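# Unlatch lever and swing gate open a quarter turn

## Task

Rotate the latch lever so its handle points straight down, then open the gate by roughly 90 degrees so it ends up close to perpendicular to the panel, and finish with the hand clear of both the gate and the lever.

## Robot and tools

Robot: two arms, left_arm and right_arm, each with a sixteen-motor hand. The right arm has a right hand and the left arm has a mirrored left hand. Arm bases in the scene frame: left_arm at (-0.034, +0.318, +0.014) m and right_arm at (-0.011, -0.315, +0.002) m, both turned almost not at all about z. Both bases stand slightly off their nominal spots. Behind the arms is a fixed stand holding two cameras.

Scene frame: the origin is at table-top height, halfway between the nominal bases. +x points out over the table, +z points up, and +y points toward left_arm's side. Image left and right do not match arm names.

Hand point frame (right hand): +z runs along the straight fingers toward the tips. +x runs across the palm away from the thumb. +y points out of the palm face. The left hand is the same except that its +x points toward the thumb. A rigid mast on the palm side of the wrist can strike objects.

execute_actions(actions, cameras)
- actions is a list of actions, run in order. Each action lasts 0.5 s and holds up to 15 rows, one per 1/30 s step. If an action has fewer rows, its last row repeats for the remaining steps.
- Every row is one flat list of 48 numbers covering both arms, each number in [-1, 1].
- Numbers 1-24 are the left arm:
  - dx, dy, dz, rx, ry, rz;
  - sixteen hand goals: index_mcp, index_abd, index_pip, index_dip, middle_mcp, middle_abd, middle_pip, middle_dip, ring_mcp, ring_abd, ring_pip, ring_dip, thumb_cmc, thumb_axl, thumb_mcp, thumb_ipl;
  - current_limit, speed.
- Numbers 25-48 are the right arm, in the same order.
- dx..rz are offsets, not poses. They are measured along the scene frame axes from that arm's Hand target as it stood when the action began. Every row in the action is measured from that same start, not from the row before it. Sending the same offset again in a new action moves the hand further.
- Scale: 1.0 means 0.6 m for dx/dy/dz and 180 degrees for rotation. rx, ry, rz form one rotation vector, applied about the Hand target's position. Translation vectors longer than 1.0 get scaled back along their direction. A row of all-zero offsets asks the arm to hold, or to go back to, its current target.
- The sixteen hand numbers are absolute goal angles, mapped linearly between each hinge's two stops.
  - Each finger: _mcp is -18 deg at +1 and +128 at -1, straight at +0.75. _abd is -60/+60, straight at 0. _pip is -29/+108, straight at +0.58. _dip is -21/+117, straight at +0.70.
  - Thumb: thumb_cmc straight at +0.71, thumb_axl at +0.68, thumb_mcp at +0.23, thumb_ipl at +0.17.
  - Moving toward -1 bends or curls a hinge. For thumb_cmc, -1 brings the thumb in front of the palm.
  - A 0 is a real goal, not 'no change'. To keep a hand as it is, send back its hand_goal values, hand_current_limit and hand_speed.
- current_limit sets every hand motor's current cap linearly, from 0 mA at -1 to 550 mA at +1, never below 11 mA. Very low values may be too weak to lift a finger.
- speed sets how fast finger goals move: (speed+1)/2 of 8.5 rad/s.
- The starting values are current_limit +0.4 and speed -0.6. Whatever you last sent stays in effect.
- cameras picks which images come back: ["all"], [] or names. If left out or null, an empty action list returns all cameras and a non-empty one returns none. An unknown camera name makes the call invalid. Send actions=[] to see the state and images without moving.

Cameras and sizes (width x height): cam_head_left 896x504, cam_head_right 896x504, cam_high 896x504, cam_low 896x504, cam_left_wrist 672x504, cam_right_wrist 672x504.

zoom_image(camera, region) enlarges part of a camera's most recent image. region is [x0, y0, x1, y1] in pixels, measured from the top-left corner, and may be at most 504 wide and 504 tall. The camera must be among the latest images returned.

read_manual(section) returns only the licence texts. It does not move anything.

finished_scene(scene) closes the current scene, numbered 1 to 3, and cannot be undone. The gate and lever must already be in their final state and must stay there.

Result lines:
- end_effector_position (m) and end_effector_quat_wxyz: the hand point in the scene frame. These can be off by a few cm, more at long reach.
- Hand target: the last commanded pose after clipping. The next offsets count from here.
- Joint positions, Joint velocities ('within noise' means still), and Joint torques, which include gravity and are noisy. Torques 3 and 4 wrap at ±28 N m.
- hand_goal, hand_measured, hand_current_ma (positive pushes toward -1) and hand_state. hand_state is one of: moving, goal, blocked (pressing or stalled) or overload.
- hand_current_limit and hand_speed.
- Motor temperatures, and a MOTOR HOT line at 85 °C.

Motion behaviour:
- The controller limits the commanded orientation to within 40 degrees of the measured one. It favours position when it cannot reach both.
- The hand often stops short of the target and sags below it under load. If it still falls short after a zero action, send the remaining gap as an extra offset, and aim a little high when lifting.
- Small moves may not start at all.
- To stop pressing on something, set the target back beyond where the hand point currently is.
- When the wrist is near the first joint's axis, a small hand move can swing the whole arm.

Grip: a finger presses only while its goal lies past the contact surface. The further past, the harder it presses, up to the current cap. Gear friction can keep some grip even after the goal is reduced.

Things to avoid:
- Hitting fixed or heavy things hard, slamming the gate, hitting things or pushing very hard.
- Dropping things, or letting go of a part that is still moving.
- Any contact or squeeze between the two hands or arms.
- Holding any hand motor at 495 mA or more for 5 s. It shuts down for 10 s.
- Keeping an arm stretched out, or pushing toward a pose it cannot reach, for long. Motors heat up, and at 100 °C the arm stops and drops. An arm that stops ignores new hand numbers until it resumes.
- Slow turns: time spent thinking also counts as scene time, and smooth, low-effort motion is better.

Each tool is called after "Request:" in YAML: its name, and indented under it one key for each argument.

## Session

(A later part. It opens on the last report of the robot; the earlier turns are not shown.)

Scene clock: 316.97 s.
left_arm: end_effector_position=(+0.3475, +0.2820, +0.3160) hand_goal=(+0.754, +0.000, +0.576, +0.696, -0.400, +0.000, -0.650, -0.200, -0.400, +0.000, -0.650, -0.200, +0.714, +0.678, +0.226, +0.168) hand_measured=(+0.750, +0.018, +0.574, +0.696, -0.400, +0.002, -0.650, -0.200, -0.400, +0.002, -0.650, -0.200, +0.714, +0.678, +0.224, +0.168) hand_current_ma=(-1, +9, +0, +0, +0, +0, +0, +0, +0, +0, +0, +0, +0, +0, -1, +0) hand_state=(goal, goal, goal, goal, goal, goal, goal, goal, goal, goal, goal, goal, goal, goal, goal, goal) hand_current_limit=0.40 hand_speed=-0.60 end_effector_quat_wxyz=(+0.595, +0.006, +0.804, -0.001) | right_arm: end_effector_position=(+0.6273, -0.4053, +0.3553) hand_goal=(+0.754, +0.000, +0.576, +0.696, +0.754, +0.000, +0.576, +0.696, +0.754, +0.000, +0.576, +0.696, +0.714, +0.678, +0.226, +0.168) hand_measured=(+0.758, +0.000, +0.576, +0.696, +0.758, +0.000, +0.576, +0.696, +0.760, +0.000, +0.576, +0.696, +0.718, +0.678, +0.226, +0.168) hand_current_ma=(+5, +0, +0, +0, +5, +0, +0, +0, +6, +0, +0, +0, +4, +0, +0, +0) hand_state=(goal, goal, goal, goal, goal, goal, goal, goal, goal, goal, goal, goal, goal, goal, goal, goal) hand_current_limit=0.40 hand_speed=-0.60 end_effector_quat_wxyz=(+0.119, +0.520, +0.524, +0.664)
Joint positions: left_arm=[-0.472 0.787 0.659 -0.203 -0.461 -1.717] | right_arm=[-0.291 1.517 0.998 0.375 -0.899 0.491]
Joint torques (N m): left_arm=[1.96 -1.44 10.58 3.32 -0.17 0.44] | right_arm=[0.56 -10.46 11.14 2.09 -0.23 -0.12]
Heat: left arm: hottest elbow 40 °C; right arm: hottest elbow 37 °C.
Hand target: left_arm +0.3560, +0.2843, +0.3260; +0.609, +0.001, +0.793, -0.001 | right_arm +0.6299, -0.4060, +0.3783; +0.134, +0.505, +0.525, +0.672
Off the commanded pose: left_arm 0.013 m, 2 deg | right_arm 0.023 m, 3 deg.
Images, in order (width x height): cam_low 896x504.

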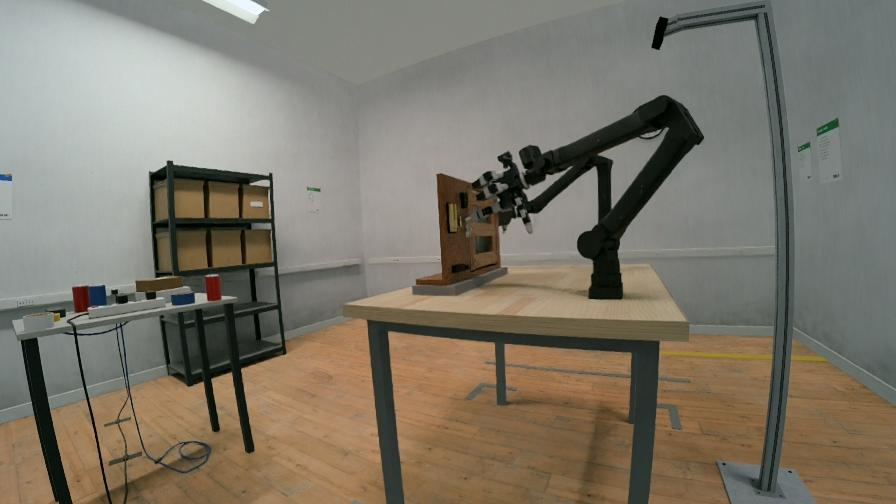

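Request:
execute_actions:
  actions:
    - [[-0.03,0.0,0,0,0,0,0.754,0,0.576,0.696,-0.4,0,-0.65,-0.2,-0.4,0,-0.65,-0.2,0.714,0.678,0.226,0.168,0.4,-0.6,0,0,0,0,0,0,0.754,0,0.576,0.696,0.754,0,0.576,0.696,0.754,0,0.576,0.696,0.714,0.678,0.226,0.168,0.4,-0.6]]
  cameras: ["cam_low"]

Request:
zoom_image:
  camera: "cam_low"
  region: [440, 180, 520, 260]

Scene clock: 327.07 s.
left_arm: end_effector_position=(+0.3401, +0.2866, +0.3284) hand_goal=(+0.754, +0.000, +0.576, +0.696, -0.400, +0.000, -0.650, -0.200, -0.400, +0.000, -0.650, -0.200, +0.714, +0.678, +0.226, +0.168) hand_measured=(+0.756, +0.012, +0.578, +0.696, -0.400, +0.002, -0.650, -0.200, -0.400, +0.002, -0.650, -0.200, +0.714, +0.678, +0.224, +0.168) hand_current_ma=(+0, +4, +0, +0, +0, +0, +0, +0, +0, +0, +0, +0, +0, +0, -1, +0) hand_state=(goal, goal, goal, goal, goal, goal, goal, goal, goal, goal, goal, goal, goal, goal, goal, goal) hand_current_limit=0.40 hand_speed=-0.60 end_effector_quat_wxyz=(+0.609, -0.004, +0.793, +0.000) | right_arm: end_effector_position=(+0.6273, -0.4053, +0.3553) hand_goal=(+0.754, +0.000, +0.576, +0.696, +0.754, +0.000, +0.576, +0.696, +0.754, +0.000, +0.576, +0.696, +0.714, +0.678, +0.226, +0.168) hand_measured=(+0.758, +0.000, +0.576, +0.696, +0.758, +0.000, +0.576, +0.696, +0.760, +0.000, +0.576, +0.696, +0.718, +0.678, +0.226, +0.168) hand_current_ma=(+5, +0, +0, +0, +5, +0, +0, +0, +6, +0, +0, +0, +4, +0, +0, +0) hand_state=(goal, goal, goal, goal, goal, goal, goal, goal, goal, goal, goal, goal, goal, goal, goal, goal) hand_current_limit=0.40 hand_speed=-0.60 end_effector_quat_wxyz=(+0.119, +0.520, +0.524, +0.664)
Joint positions: left_arm=[-0.478 0.752 0.659 -0.203 -0.486 -1.717] | right_arm=[-0.291 1.517 0.998 0.375 -0.899 0.491]
Joint torques (N m): left_arm=[-0.26 -2.55 9.01 1.98 -0.42 0.31] | right_arm=[0.56 -10.52 11.11 2.09 -0.22 -0.12]
Heat: left arm: hottest elbow 39 °C; right arm: hottest elbow 37 °C.
Hand target: left_arm +0.3380, +0.2843, +0.3260; +0.609, +0.001, +0.793, -0.001 | right_arm +0.6299, -0.4060, +0.3783; +0.134, +0.505, +0.525, +0.672
Off the commanded pose: left_arm 0.004 m, 1 deg | right_arm 0.023 m, 3 deg.
Images, in order (width x height): cam_low 896x504.

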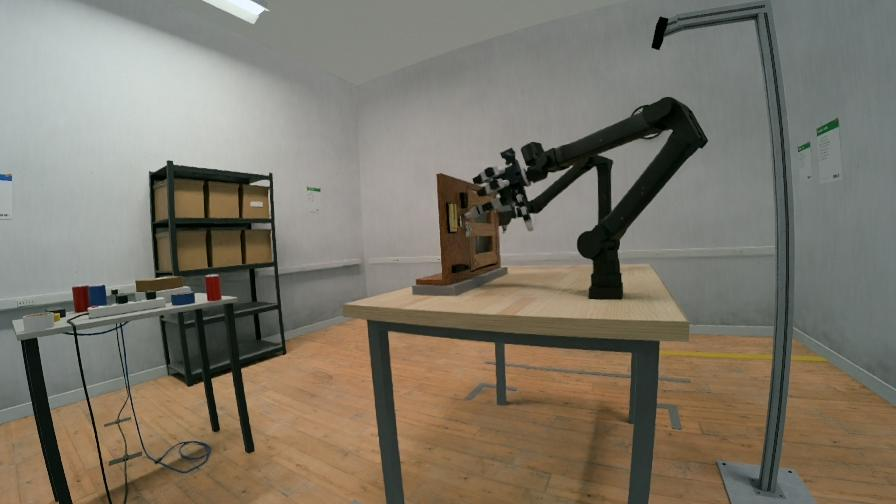

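Scaled by 6.300 from the camera's 896x504 image, which has a finer 1280x720 frame.

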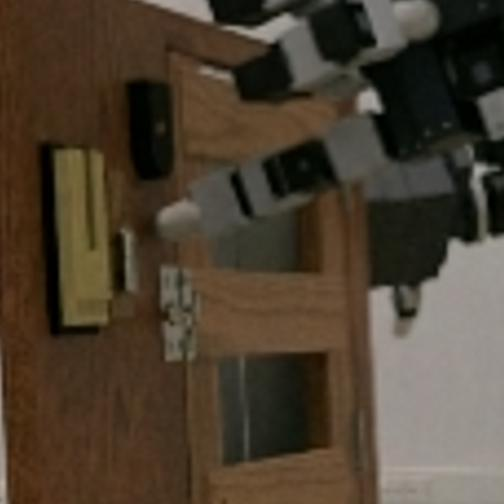

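Request:
execute_actions:
  actions:
    - [[0,0,-0.055,0,0,0,0.754,0,0.576,0.696,-0.4,0,-0.65,-0.2,-0.4,0,-0.65,-0.2,0.714,0.678,0.226,0.168,0.4,-0.6,0,0,0,0,0,0,0.754,0,0.576,0.696,0.754,0,0.576,0.696,0.754,0,0.576,0.696,0.714,0.678,0.226,0.168,0.4,-0.6]]
  cameras: ["cam_low","cam_high","cam_head_right"]

Request:
zoom_image:
  camera: "cam_low"
  region: [440, 180, 520, 260]

Request:
zoom_image:
  camera: "cam_high"
  region: [440, 120, 490, 170]

Request:
zoom_image:
  camera: "cam_head_right"
  region: [280, 30, 430, 130]

Scene clock: 336.83 s.
left_arm: end_effector_position=(+0.3368, +0.2884, +0.2962) hand_goal=(+0.754, +0.000, +0.576, +0.696, -0.400, +0.000, -0.650, -0.200, -0.400, +0.000, -0.650, -0.200, +0.714, +0.678, +0.226, +0.168) hand_measured=(+0.756, +0.002, +0.578, +0.696, -0.400, +0.002, -0.650, -0.200, -0.400, +0.002, -0.650, -0.200, +0.714, +0.678, +0.224, +0.168) hand_current_ma=(+0, +0, +0, +0, +0, +0, +0, +0, +0, +0, +0, +0, +0, +0, -1, +0) hand_state=(goal, goal, goal, goal, goal, goal, goal, goal, goal, goal, goal, goal, goal, goal, goal, goal) hand_current_limit=0.40 hand_speed=-0.60 end_effector_quat_wxyz=(+0.607, -0.003, +0.795, +0.001) | right_arm: end_effector_position=(+0.6273, -0.4053, +0.3553) hand_goal=(+0.754, +0.000, +0.576, +0.696, +0.754, +0.000, +0.576, +0.696, +0.754, +0.000, +0.576, +0.696, +0.714, +0.678, +0.226, +0.168) hand_measured=(+0.758, +0.000, +0.576, +0.696, +0.758, +0.000, +0.576, +0.696, +0.760, +0.000, +0.576, +0.696, +0.718, +0.678, +0.226, +0.168) hand_current_ma=(+5, +0, +0, +0, +5, +0, +0, +0, +6, +0, +0, +0, +4, +0, +0, +0) hand_state=(goal, goal, goal, goal, goal, goal, goal, goal, goal, goal, goal, goal, goal, goal, goal, goal) hand_current_limit=0.40 hand_speed=-0.60 end_effector_quat_wxyz=(+0.119, +0.520, +0.524, +0.664)
Joint positions: left_arm=[-0.479 0.756 0.578 -0.124 -0.486 -1.717] | right_arm=[-0.291 1.517 0.998 0.375 -0.899 0.491]
Joint torques (N m): left_arm=[-0.21 -1.14 8.9 2.73 -0.41 0.31] | right_arm=[0.62 -10.52 11.15 2.1 -0.23 -0.12]
Heat: left arm: hottest elbow 38 °C; right arm: hottest elbow 37 °C.
Hand target: left_arm +0.3380, +0.2843, +0.2931; +0.609, +0.001, +0.793, -0.001 | right_arm +0.6299, -0.4060, +0.3783; +0.134, +0.505, +0.525, +0.672
Off the commanded pose: left_arm 0.005 m, 1 deg | right_arm 0.023 m, 3 deg.
Images, in order (width x height): cam_head_right 896x504, cam_high 896x504, cam_low 896x504.

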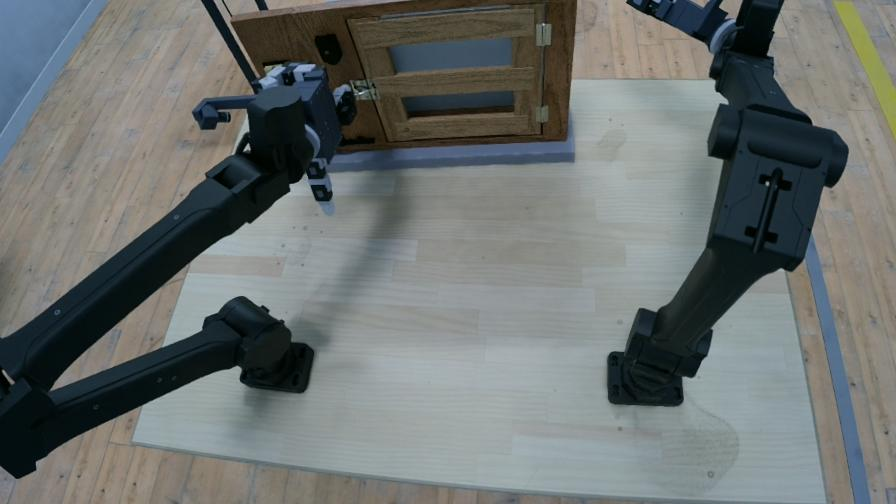

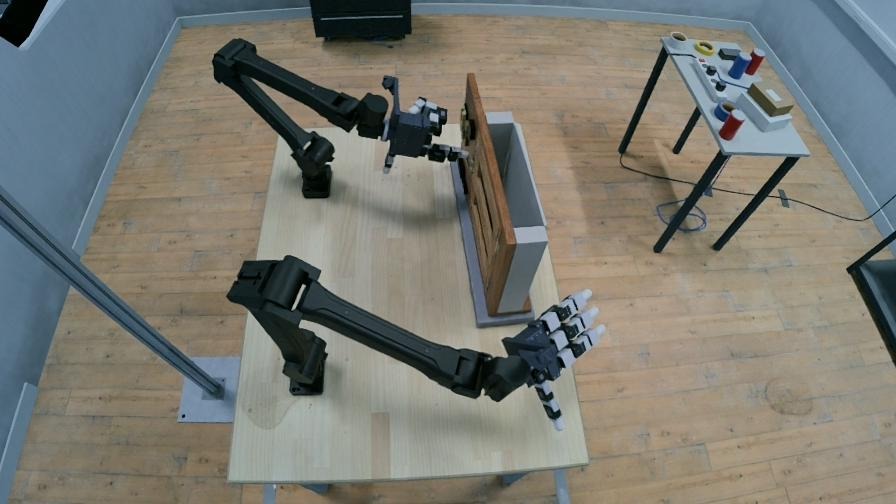

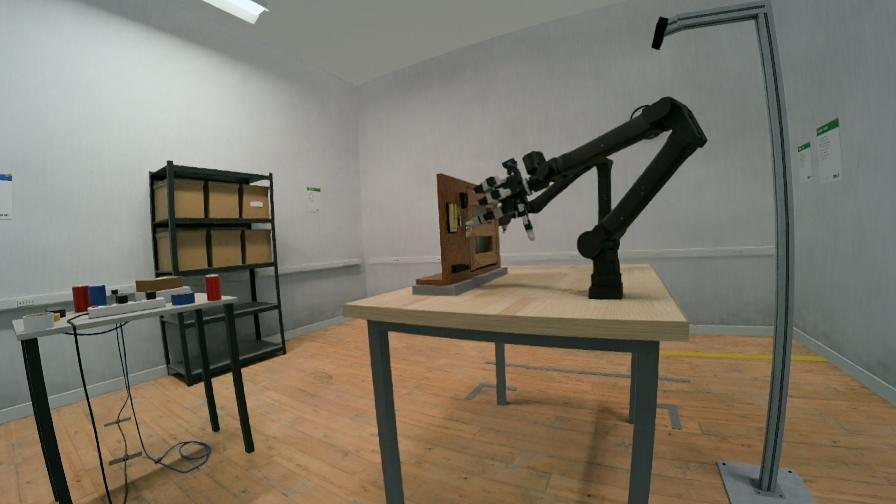

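Scaled by 6.300 from the camera's 896x504 image, which has a finer 1280x720 frame.

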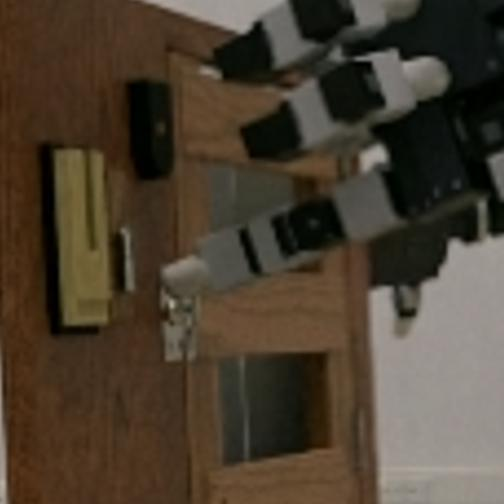

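Scaled by 10.080 from the camera's 896x504 image, which has a finer 1280x720 frame.

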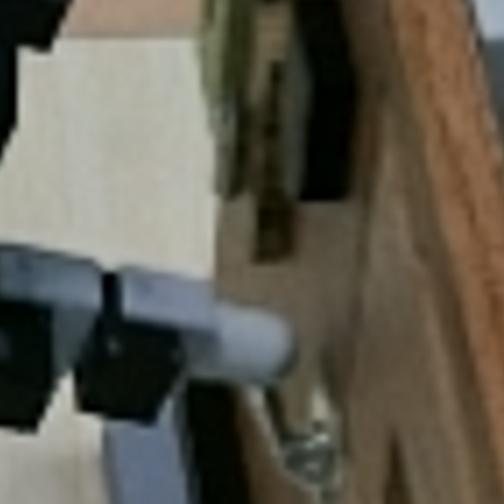

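Scaled by 3.360 from the camera's 896x504 image, which has a finer 1280x720 frame.

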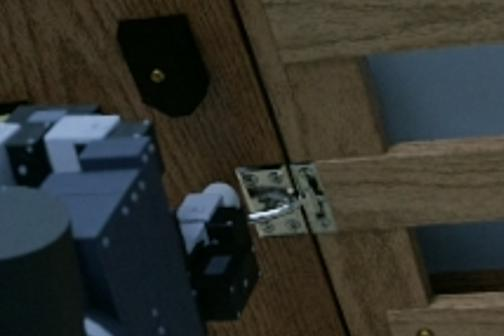

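Request:
execute_actions:
  actions:
    - [[0,-0.008,-0.035,0,0,0,0.754,0,0.576,0.696,-0.4,0,-0.65,-0.2,-0.4,0,-0.65,-0.2,0.714,0.678,0.226,0.168,0.4,-0.6,0,0,0,0,0,0,0.754,0,0.576,0.696,0.754,0,0.576,0.696,0.754,0,0.576,0.696,0.714,0.678,0.226,0.168,0.4,-0.6]]
  cameras: ["cam_low","cam_high","cam_head_right"]

Request:
zoom_image:
  camera: "cam_low"
  region: [440, 180, 520, 260]

Request:
zoom_image:
  camera: "cam_head_right"
  region: [280, 30, 430, 130]

Scene clock: 344.03 s.
left_arm: end_effector_position=(+0.3382, +0.2836, +0.2855) hand_goal=(+0.754, +0.000, +0.576, +0.696, -0.400, +0.000, -0.650, -0.200, -0.400, +0.000, -0.650, -0.200, +0.714, +0.678, +0.226, +0.168) hand_measured=(+0.750, -0.022, +0.574, +0.696, -0.400, +0.002, -0.650, -0.200, -0.400, +0.002, -0.650, -0.200, +0.714, +0.678, +0.224, +0.168) hand_current_ma=(-1, -12, +0, +0, +0, +0, +0, +0, +0, +0, +0, +0, +0, +0, -1, +0) hand_state=(goal, blocked, goal, goal, goal, goal, goal, goal, goal, goal, goal, goal, goal, goal, goal, goal) hand_current_limit=0.40 hand_speed=-0.60 end_effector_quat_wxyz=(+0.617, -0.006, +0.787, -0.001) | right_arm: end_effector_position=(+0.6273, -0.4053, +0.3553) hand_goal=(+0.754, +0.000, +0.576, +0.696, +0.754, +0.000, +0.576, +0.696, +0.754, +0.000, +0.576, +0.696, +0.714, +0.678, +0.226, +0.168) hand_measured=(+0.758, +0.000, +0.576, +0.696, +0.758, +0.000, +0.576, +0.696, +0.760, +0.000, +0.576, +0.696, +0.718, +0.678, +0.226, +0.168) hand_current_ma=(+5, +0, +0, +0, +5, +0, +0, +0, +6, +0, +0, +0, +4, +0, +0, +0) hand_state=(goal, goal, goal, goal, goal, goal, goal, goal, goal, goal, goal, goal, goal, goal, goal, goal) hand_current_limit=0.40 hand_speed=-0.60 end_effector_quat_wxyz=(+0.119, +0.520, +0.524, +0.664)
Joint positions: left_arm=[-0.495 0.774 0.542 -0.046 -0.504 -1.717] | right_arm=[-0.291 1.517 0.998 0.375 -0.899 0.491]
Joint torques (N m): left_arm=[-0.03 -0.62 7.97 2.41 -0.34 0.24] | right_arm=[0.56 -10.52 11.14 2.07 -0.22 -0.12]
Heat: left arm: hottest elbow 37 °C; right arm: hottest elbow 37 °C.
Hand target: left_arm +0.3380, +0.2796, +0.2719; +0.609, +0.001, +0.793, -0.001 | right_arm +0.6299, -0.4060, +0.3783; +0.134, +0.505, +0.525, +0.672
Off the commanded pose: left_arm 0.014 m, 1 deg | right_arm 0.023 m, 3 deg.
Images, in order (width x height): cam_head_right 896x504, cam_high 896x504, cam_low 896x504.

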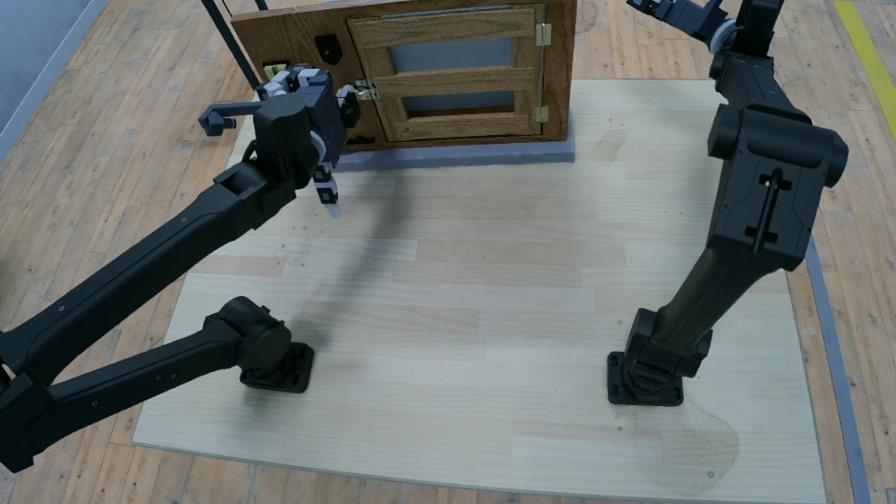

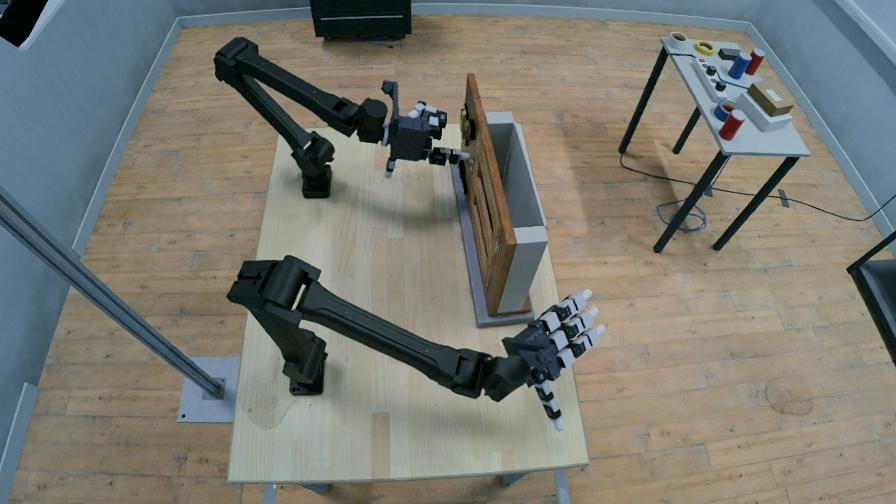

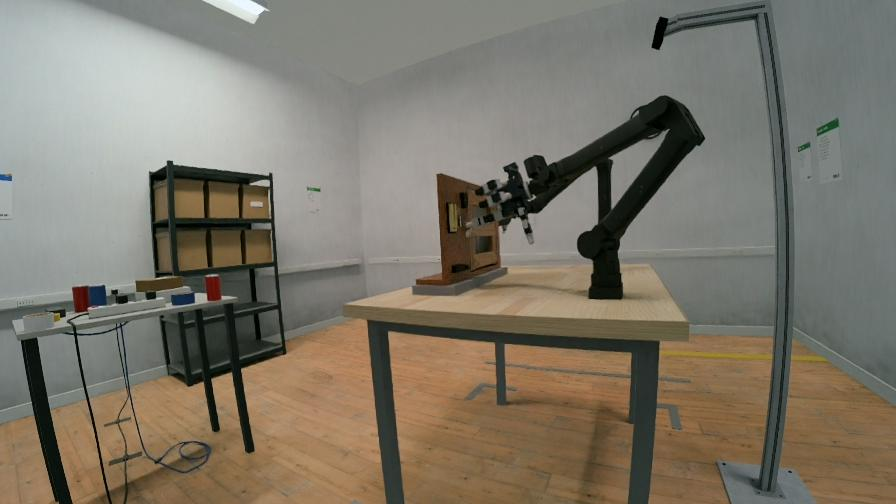

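Scaled by 6.300 from the camera's 896x504 image, which has a finer 1280x720 frame.

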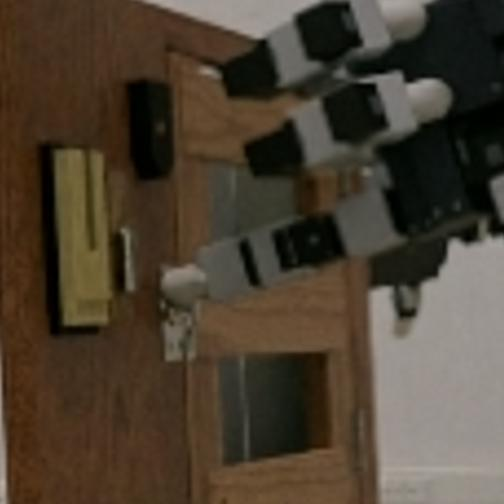

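Scaled by 3.360 from the camera's 896x504 image, which has a finer 1280x720 frame.

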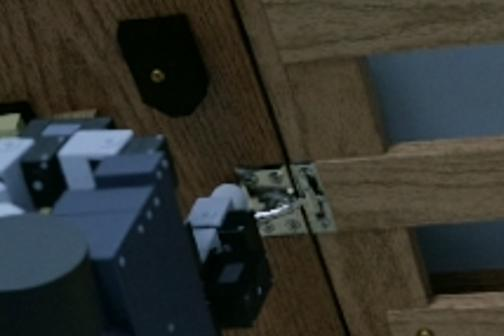

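Request:
execute_actions:
  actions:
    - [[0,0.004,-0.04,0,0,0,0.754,0,0.576,0.696,-0.4,0,-0.65,-0.2,-0.4,0,-0.65,-0.2,0.714,0.678,0.226,0.168,0.4,-0.6,0,0,0,0,0,0,0.754,0,0.576,0.696,0.754,0,0.576,0.696,0.754,0,0.576,0.696,0.714,0.678,0.226,0.168,0.4,-0.6]]
  cameras: ["cam_low","cam_high","cam_head_right"]

Request:
zoom_image:
  camera: "cam_low"
  region: [440, 180, 520, 260]

Request:
zoom_image:
  camera: "cam_high"
  region: [440, 120, 490, 170]

Request:
zoom_image:
  camera: "cam_head_right"
  region: [280, 30, 430, 130]

Scene clock: 359.30 s.
left_arm: end_effector_position=(+0.3390, +0.2831, +0.2747) hand_goal=(+0.754, +0.000, +0.576, +0.696, -0.400, +0.000, -0.650, -0.200, -0.400, +0.000, -0.650, -0.200, +0.714, +0.678, +0.226, +0.168) hand_measured=(+0.750, -0.050, +0.574, +0.696, -0.400, +0.002, -0.650, -0.200, -0.400, +0.002, -0.650, -0.200, +0.714, +0.678, +0.224, +0.168) hand_current_ma=(-1, -52, +0, +0, +0, +0, +0, +0, +0, +0, +0, +0, +0, +0, -1, +0) hand_state=(goal, blocked, goal, goal, goal, goal, goal, goal, goal, goal, goal, goal, goal, goal, goal, goal) hand_current_limit=0.40 hand_speed=-0.60 end_effector_quat_wxyz=(+0.631, -0.012, +0.776, -0.010) | right_arm: end_effector_position=(+0.6273, -0.4053, +0.3553) hand_goal=(+0.754, +0.000, +0.576, +0.696, +0.754, +0.000, +0.576, +0.696, +0.754, +0.000, +0.576, +0.696, +0.714, +0.678, +0.226, +0.168) hand_measured=(+0.758, +0.000, +0.576, +0.696, +0.758, +0.000, +0.576, +0.696, +0.760, +0.000, +0.576, +0.696, +0.718, +0.678, +0.226, +0.168) hand_current_ma=(+5, +0, +0, +0, +5, +0, +0, +0, +6, +0, +0, +0, +4, +0, +0, +0) hand_state=(goal, goal, goal, goal, goal, goal, goal, goal, goal, goal, goal, goal, goal, goal, goal, goal) hand_current_limit=0.40 hand_speed=-0.60 end_effector_quat_wxyz=(+0.119, +0.520, +0.524, +0.664)
Joint positions: left_arm=[-0.495 0.783 0.497 0.05 -0.504 -1.717] | right_arm=[-0.291 1.517 0.998 0.375 -0.899 0.491]
Joint torques (N m): left_arm=[0.67 0.09 7.02 1.74 0 0.27] | right_arm=[0.56 -10.52 11.12 2.1 -0.23 -0.12]
Heat: left arm: hottest elbow 36 °C; right arm: hottest elbow 37 °C.
Hand target: left_arm +0.3380, +0.2820, +0.2480; +0.609, +0.001, +0.793, -0.001 | right_arm +0.6299, -0.4060, +0.3783; +0.134, +0.505, +0.525, +0.672
Off the commanded pose: left_arm 0.027 m, 4 deg | right_arm 0.023 m, 3 deg.
Images, in order (width x height): cam_head_right 896x504, cam_high 896x504, cam_low 896x504.

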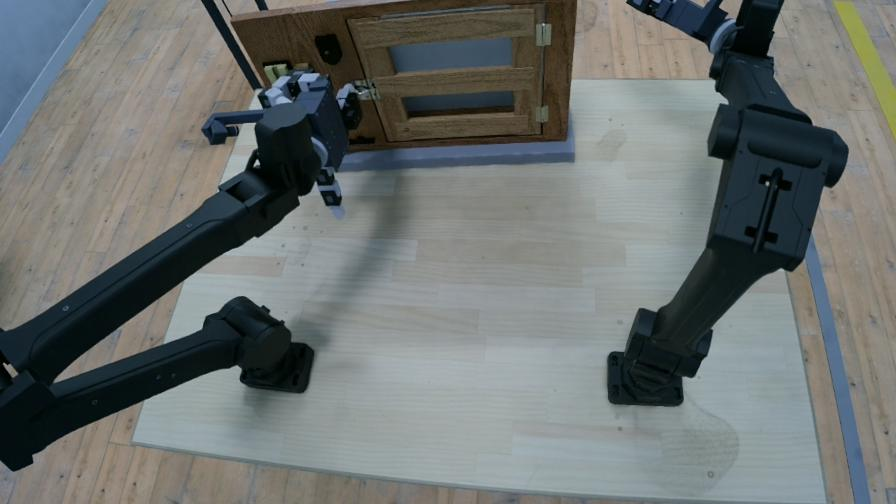

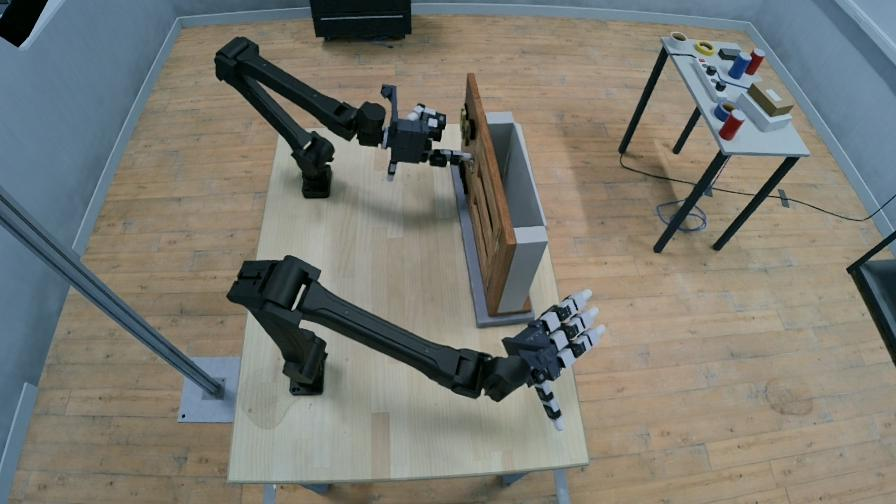

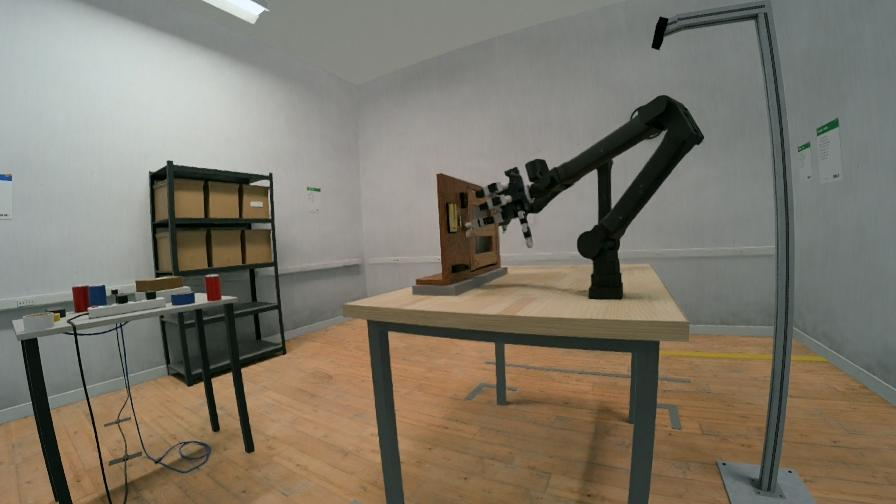

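Scaled by 6.300 from the camera's 896x504 image, which has a finer 1280x720 frame.

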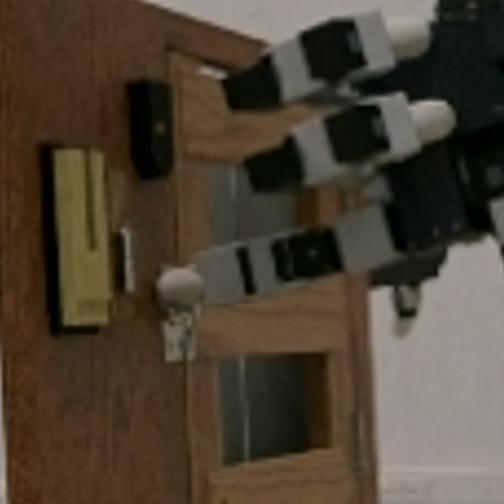

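Scaled by 10.080 from the camera's 896x504 image, which has a finer 1280x720 frame.

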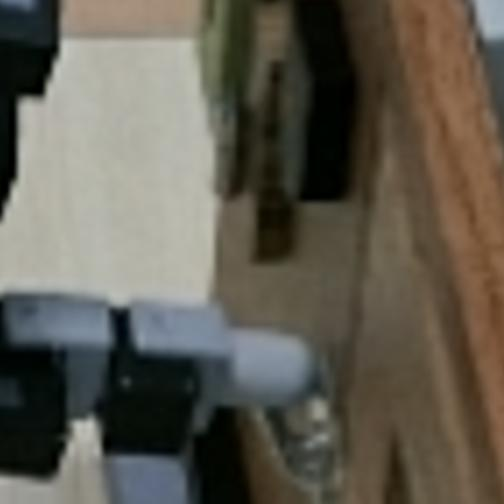

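Scaled by 3.360 from the camera's 896x504 image, which has a finer 1280x720 frame.

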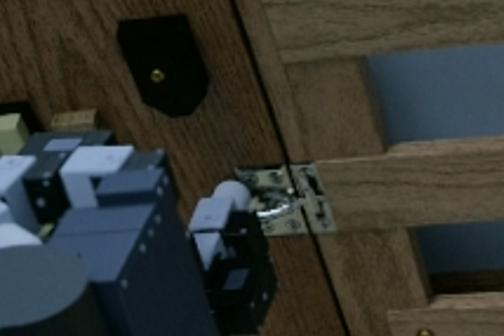

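Request:
execute_actions:
  actions:
    - [[-0.012,0,-0.04,0,0,0,0.754,0.05,0.576,0.696,-0.4,0,-0.65,-0.2,-0.4,0,-0.65,-0.2,0.714,0.678,0.226,0.168,0.4,-0.6,0,0,0,0,0,0,0.754,0,0.576,0.696,0.754,0,0.576,0.696,0.754,0,0.576,0.696,0.714,0.678,0.226,0.168,0.4,-0.6]]
  cameras: ["cam_low","cam_high","cam_head_right"]

Request:
zoom_image:
  camera: "cam_low"
  region: [440, 180, 520, 260]

Request:
zoom_image:
  camera: "cam_high"
  region: [440, 120, 490, 170]

Request:
zoom_image:
  camera: "cam_head_right"
  region: [320, 50, 400, 110]

Scene clock: 373.40 s.
left_arm: end_effector_position=(+0.3315, +0.2860, +0.2327) hand_goal=(+0.754, +0.050, +0.576, +0.696, -0.400, +0.000, -0.650, -0.200, -0.400, +0.000, -0.650, -0.200, +0.714, +0.678, +0.226, +0.168) hand_measured=(+0.750, +0.052, +0.574, +0.694, -0.400, +0.002, -0.650, -0.200, -0.400, +0.002, -0.650, -0.200, +0.714, +0.678, +0.224, +0.168) hand_current_ma=(-1, +0, +0, +0, +0, +0, +0, +0, +0, +0, +0, +0, +0, +0, -1, +0) hand_state=(goal, goal, goal, goal, goal, goal, goal, goal, goal, goal, goal, goal, goal, goal, goal, goal) hand_current_limit=0.40 hand_speed=-0.60 end_effector_quat_wxyz=(+0.616, -0.006, +0.788, +0.000) | right_arm: end_effector_position=(+0.6273, -0.4053, +0.3553) hand_goal=(+0.754, +0.000, +0.576, +0.696, +0.754, +0.000, +0.576, +0.696, +0.754, +0.000, +0.576, +0.696, +0.714, +0.678, +0.226, +0.168) hand_measured=(+0.758, +0.000, +0.576, +0.696, +0.758, +0.000, +0.576, +0.696, +0.760, +0.000, +0.576, +0.696, +0.718, +0.678, +0.226, +0.168) hand_current_ma=(+5, +0, +0, +0, +5, +0, +0, +0, +6, +0, +0, +0, +4, +0, +0, +0) hand_state=(goal, goal, goal, goal, goal, goal, goal, goal, goal, goal, goal, goal, goal, goal, goal, goal) hand_current_limit=0.40 hand_speed=-0.60 end_effector_quat_wxyz=(+0.119, +0.520, +0.524, +0.664)
Joint positions: left_arm=[-0.502 0.818 0.414 0.124 -0.514 -1.717] | right_arm=[-0.291 1.517 0.998 0.375 -0.899 0.491]
Joint torques (N m): left_arm=[-0.03 -1.49 8.38 1.61 -0.2 0.22] | right_arm=[0.62 -10.52 11.12 2.09 -0.23 -0.12]
Motor temperatures (°C): left_arm=[25 24 34 22 21 23] | right_arm=[21 25 37 24 23 22]
Heat: left arm: hottest elbow 34 °C; right arm: hottest elbow 37 °C.
Hand target: left_arm +0.3309, +0.2820, +0.2241; +0.609, +0.001, +0.793, +0.000 | right_arm +0.6299, -0.4060, +0.3783; +0.134, +0.505, +0.525, +0.672
Off the commanded pose: left_arm 0.010 m, 1 deg | right_arm 0.023 m, 3 deg.
Images, in order (width x height): cam_head_right 896x504, cam_high 896x504, cam_low 896x504.

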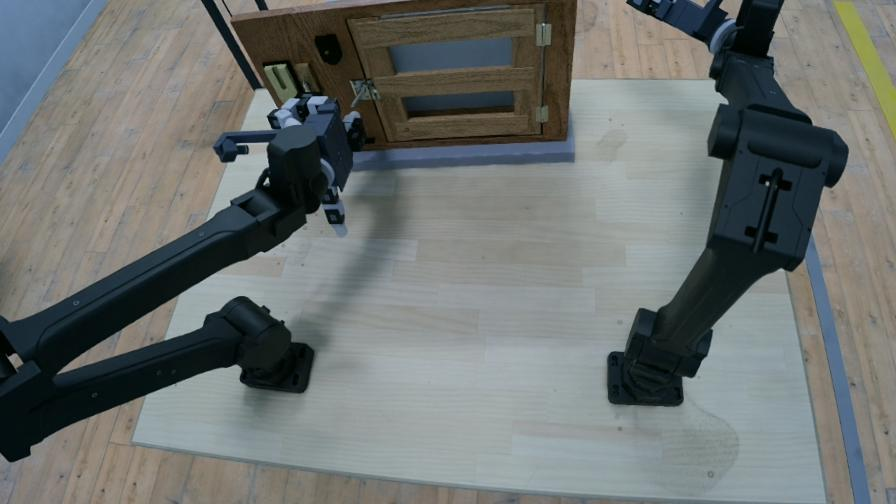

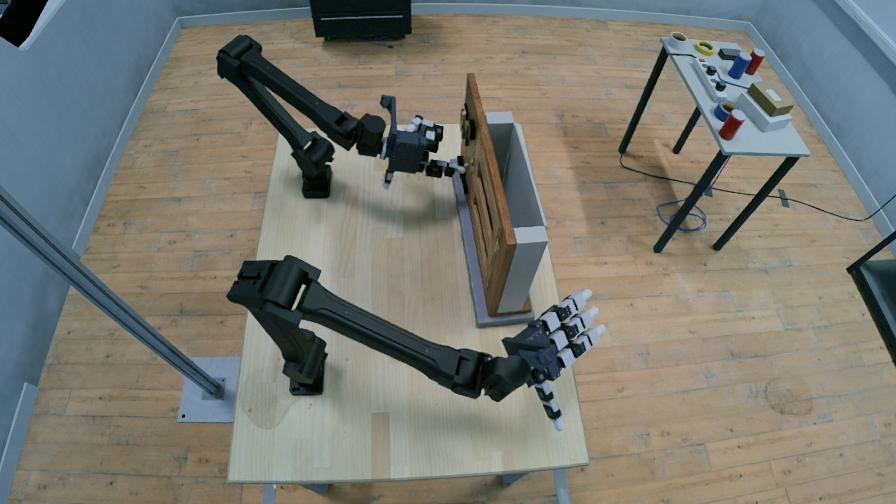

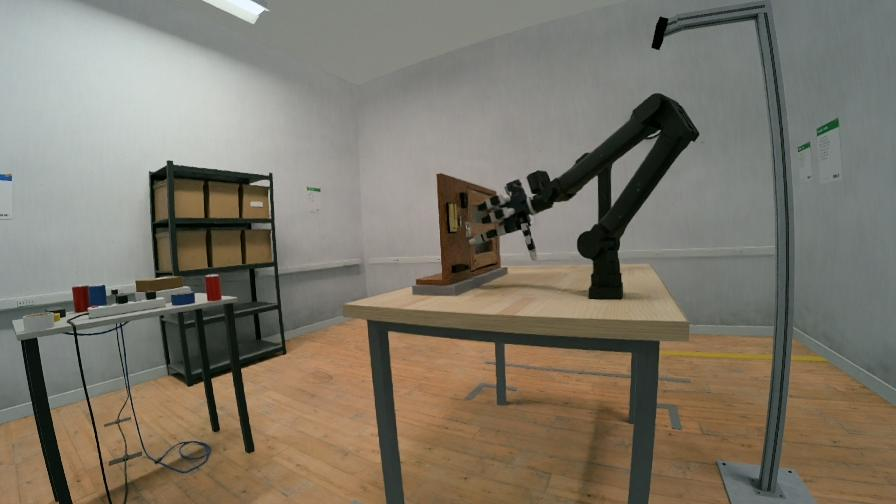

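Scaled by 6.300 from the camera's 896x504 image, which has a finer 1280x720 frame.

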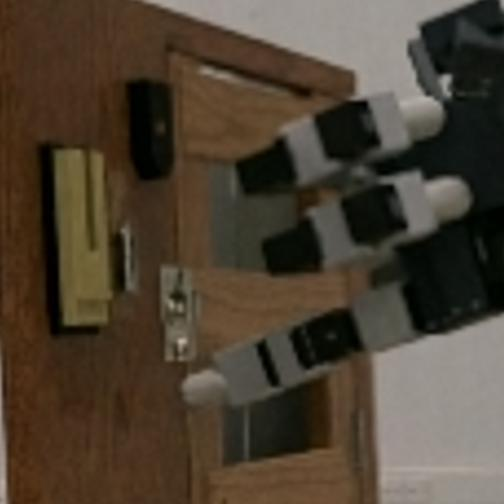

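Scaled by 10.080 from the camera's 896x504 image, which has a finer 1280x720 frame.

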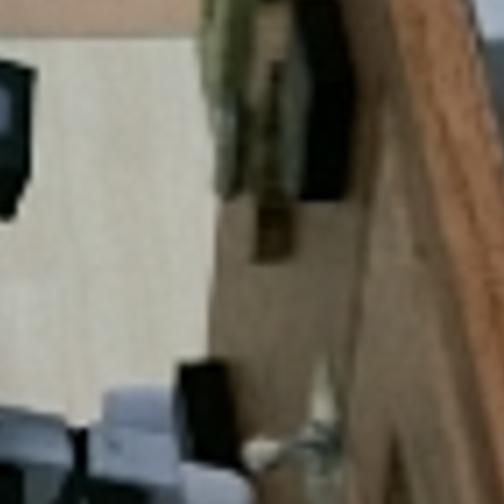

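Scaled by 6.300 from the camera's 896x504 image, which has a finer 1280x720 frame.

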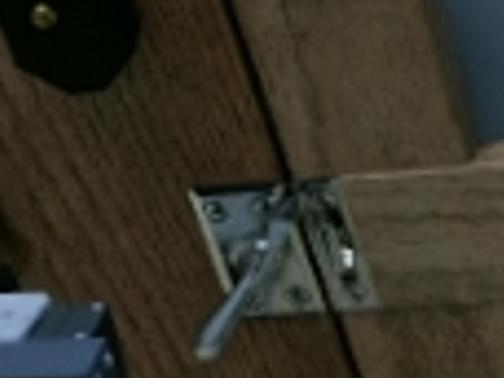

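Request:
execute_actions:
  actions:
    - [[0.008,-0.025,0.008,0,0,0,0.754,0,0.576,0.696,-0.4,0,-0.65,-0.2,-0.4,0,-0.65,-0.2,0.714,0.678,0.226,0.168,0.4,-0.6,0,0,0,0,0,0,0.754,0,0.576,0.696,0.754,0,0.576,0.696,0.754,0,0.576,0.696,0.714,0.678,0.226,0.168,0.4,-0.6]]
  cameras: ["cam_low","cam_high","cam_head_right"]

Request:
zoom_image:
  camera: "cam_low"
  region: [440, 180, 520, 260]

Request:
zoom_image:
  camera: "cam_high"
  region: [440, 140, 490, 190]

Request:
zoom_image:
  camera: "cam_head_right"
  region: [320, 50, 400, 110]

Scene clock: 386.80 s.
left_arm: end_effector_position=(+0.3306, +0.2732, +0.2188) hand_goal=(+0.754, +0.000, +0.576, +0.696, -0.400, +0.000, -0.650, -0.200, -0.400, +0.000, -0.650, -0.200, +0.714, +0.678, +0.226, +0.168) hand_measured=(+0.752, +0.010, +0.574, +0.694, -0.400, +0.002, -0.650, -0.200, -0.400, +0.002, -0.650, -0.200, +0.714, +0.678, +0.224, +0.168) hand_current_ma=(+0, +3, +0, +0, +0, +0, +0, +0, +0, +0, +0, +0, +0, +0, -1, +0) hand_state=(goal, goal, goal, goal, goal, goal, goal, goal, goal, goal, goal, goal, goal, goal, goal, goal) hand_current_limit=0.40 hand_speed=-0.60 end_effector_quat_wxyz=(+0.601, +0.009, +0.799, +0.010) | right_arm: end_effector_position=(+0.6273, -0.4053, +0.3553) hand_goal=(+0.754, +0.000, +0.576, +0.696, +0.754, +0.000, +0.576, +0.696, +0.754, +0.000, +0.576, +0.696, +0.714, +0.678, +0.226, +0.168) hand_measured=(+0.758, +0.000, +0.576, +0.696, +0.758, +0.000, +0.576, +0.696, +0.760, +0.000, +0.576, +0.696, +0.718, +0.678, +0.226, +0.168) hand_current_ma=(+5, +0, +0, +0, +5, +0, +0, +0, +6, +0, +0, +0, +4, +0, +0, +0) hand_state=(goal, goal, goal, goal, goal, goal, goal, goal, goal, goal, goal, goal, goal, goal, goal, goal) hand_current_limit=0.40 hand_speed=-0.60 end_effector_quat_wxyz=(+0.119, +0.520, +0.524, +0.664)
Joint positions: left_arm=[-0.548 0.868 0.414 0.124 -0.549 -1.719] | right_arm=[-0.291 1.517 0.998 0.375 -0.899 0.491]
Joint torques (N m): left_arm=[-0.09 -2.2 10.81 2 -0.44 0.08] | right_arm=[0.62 -10.52 11.12 2.09 -0.22 -0.11]
Heat: left arm: hottest elbow 34 °C; right arm: hottest elbow 38 °C.
Hand target: left_arm +0.3357, +0.2669, +0.2289; +0.609, +0.001, +0.793, -0.001 | right_arm +0.6299, -0.4060, +0.3783; +0.134, +0.505, +0.525, +0.672
Off the commanded pose: left_arm 0.013 m, 2 deg | right_arm 0.023 m, 3 deg.
Images, in order (width x height): cam_head_right 896x504, cam_high 896x504, cam_low 896x504.

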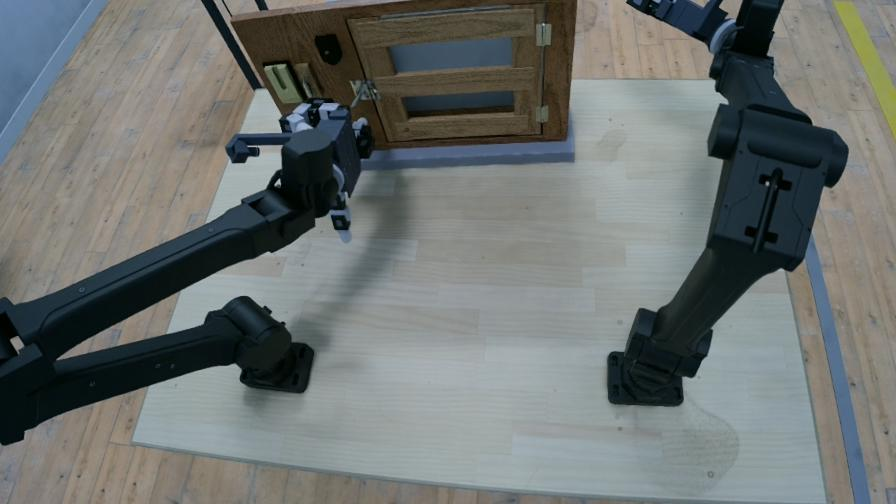

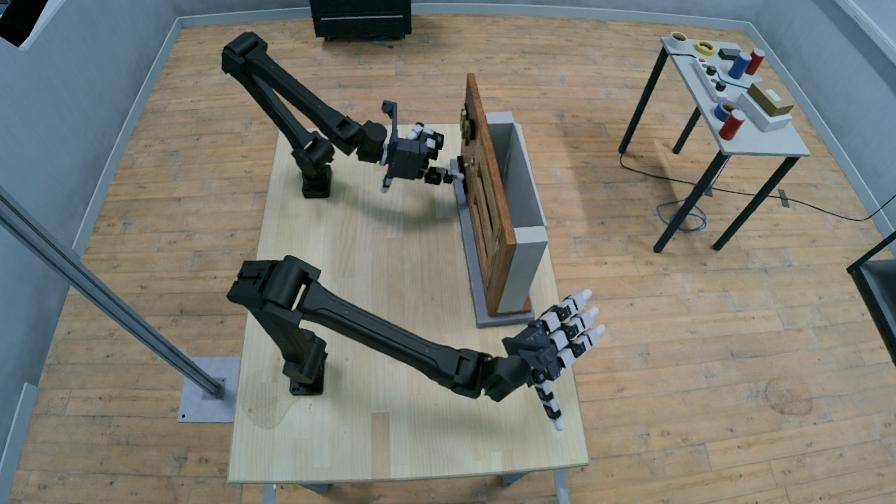

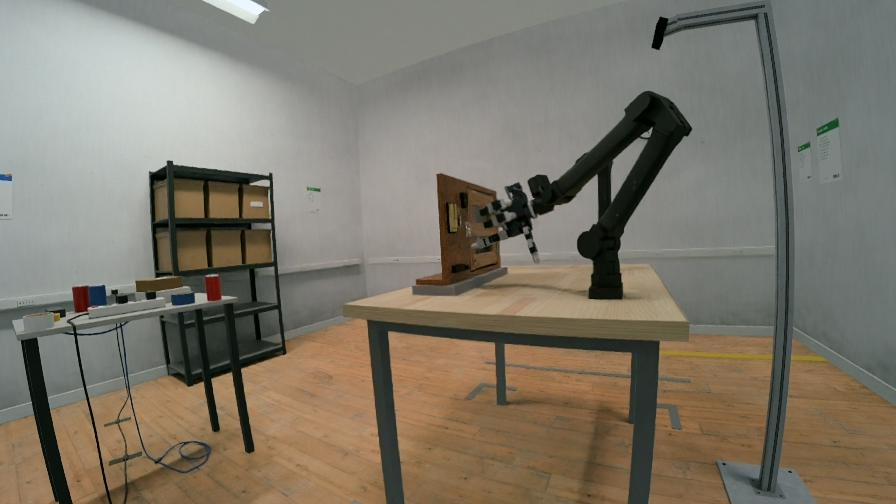

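Scaled by 6.300 from the camera's 896x504 image, which has a finer 1280x720 frame.

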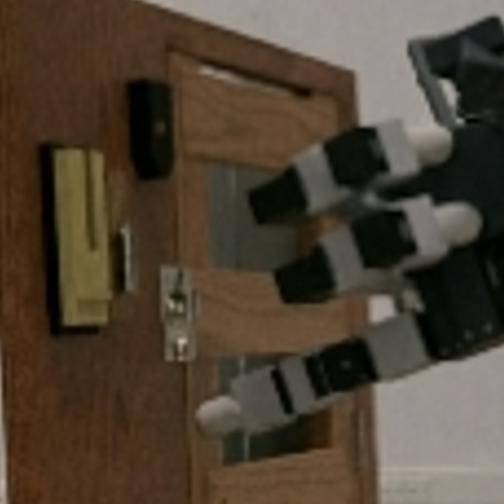

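Scaled by 10.080 from the camera's 896x504 image, which has a finer 1280x720 frame.

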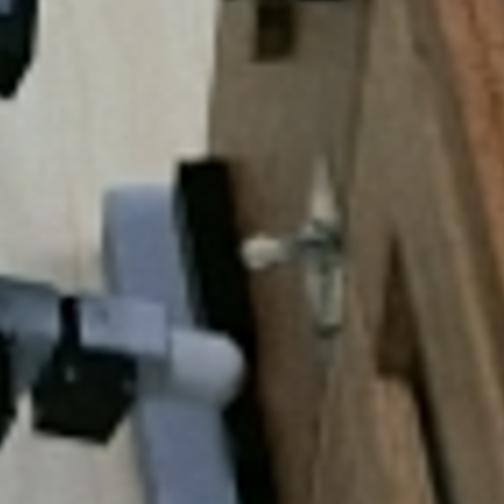

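Scaled by 6.300 from the camera's 896x504 image, which has a finer 1280x720 frame.

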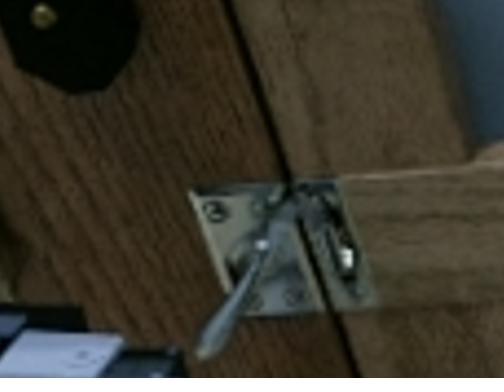

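Request:
execute_actions:
  actions:
    - [[0,0.035,0.0,0,0,0,0.754,0,0.576,0.696,-0.4,0,-0.65,-0.2,-0.4,0,-0.65,-0.2,0.714,0.678,0.226,0.168,0.4,-0.6,0,0,0,0,0,0,0.754,0,0.576,0.696,0.754,0,0.576,0.696,0.754,0,0.576,0.696,0.714,0.678,0.226,0.168,0.4,-0.6]]
    - [[0,0.0,0.045,0,0,0,0.754,0,0.576,0.696,-0.4,0,-0.65,-0.2,-0.4,0,-0.65,-0.2,0.714,0.678,0.226,0.168,0.4,-0.6,0,0,0,0,0,0,0.754,0,0.576,0.696,0.754,0,0.576,0.696,0.754,0,0.576,0.696,0.714,0.678,0.226,0.168,0.4,-0.6]]

Scene clock: 399.33 s.
left_arm: end_effector_position=(+0.3236, +0.2913, +0.2233) hand_goal=(+0.754, +0.000, +0.576, +0.696, -0.400, +0.000, -0.650, -0.200, -0.400, +0.000, -0.650, -0.200, +0.714, +0.678, +0.226, +0.168) hand_measured=(+0.752, +0.010, +0.574, +0.694, -0.400, +0.002, -0.650, -0.200, -0.400, +0.002, -0.650, -0.200, +0.714, +0.678, +0.224, +0.168) hand_current_ma=(+0, +3, +0, +0, +0, +0, +0, +0, +0, +0, +0, +0, +0, +0, -1, +0) hand_state=(goal, goal, goal, goal, goal, goal, goal, goal, goal, goal, goal, goal, goal, goal, goal, goal) hand_current_limit=0.40 hand_speed=-0.60 end_effector_quat_wxyz=(+0.590, +0.008, +0.808, +0.006) | right_arm: end_effector_position=(+0.6273, -0.4053, +0.3553) hand_goal=(+0.754, +0.000, +0.576, +0.696, +0.754, +0.000, +0.576, +0.696, +0.754, +0.000, +0.576, +0.696, +0.714, +0.678, +0.226, +0.168) hand_measured=(+0.758, +0.000, +0.576, +0.696, +0.758, +0.000, +0.576, +0.696, +0.760, +0.000, +0.576, +0.696, +0.718, +0.678, +0.226, +0.168) hand_current_ma=(+5, +0, +0, +0, +5, +0, +0, +0, +6, +0, +0, +0, +4, +0, +0, +0) hand_state=(goal, goal, goal, goal, goal, goal, goal, goal, goal, goal, goal, goal, goal, goal, goal, goal) hand_current_limit=0.40 hand_speed=-0.60 end_effector_quat_wxyz=(+0.119, +0.520, +0.524, +0.664)
Joint positions: left_arm=[-0.489 0.789 0.414 0.023 -0.485 -1.719] | right_arm=[-0.291 1.517 0.998 0.375 -0.899 0.491]
Joint torques (N m): left_arm=[1.26 -2.37 13.72 1.55 -0.28 0.37] | right_arm=[0.62 -10.52 11.14 2.09 -0.23 -0.11]
Heat: left arm: hottest elbow 34 °C; right arm: hottest elbow 38 °C.
Hand target: left_arm +0.3357, +0.2879, +0.2559; +0.609, +0.001, +0.793, -0.001 | right_arm +0.6299, -0.4060, +0.3783; +0.134, +0.505, +0.525, +0.672
Off the commanded pose: left_arm 0.035 m, 3 deg | right_arm 0.023 m, 3 deg.


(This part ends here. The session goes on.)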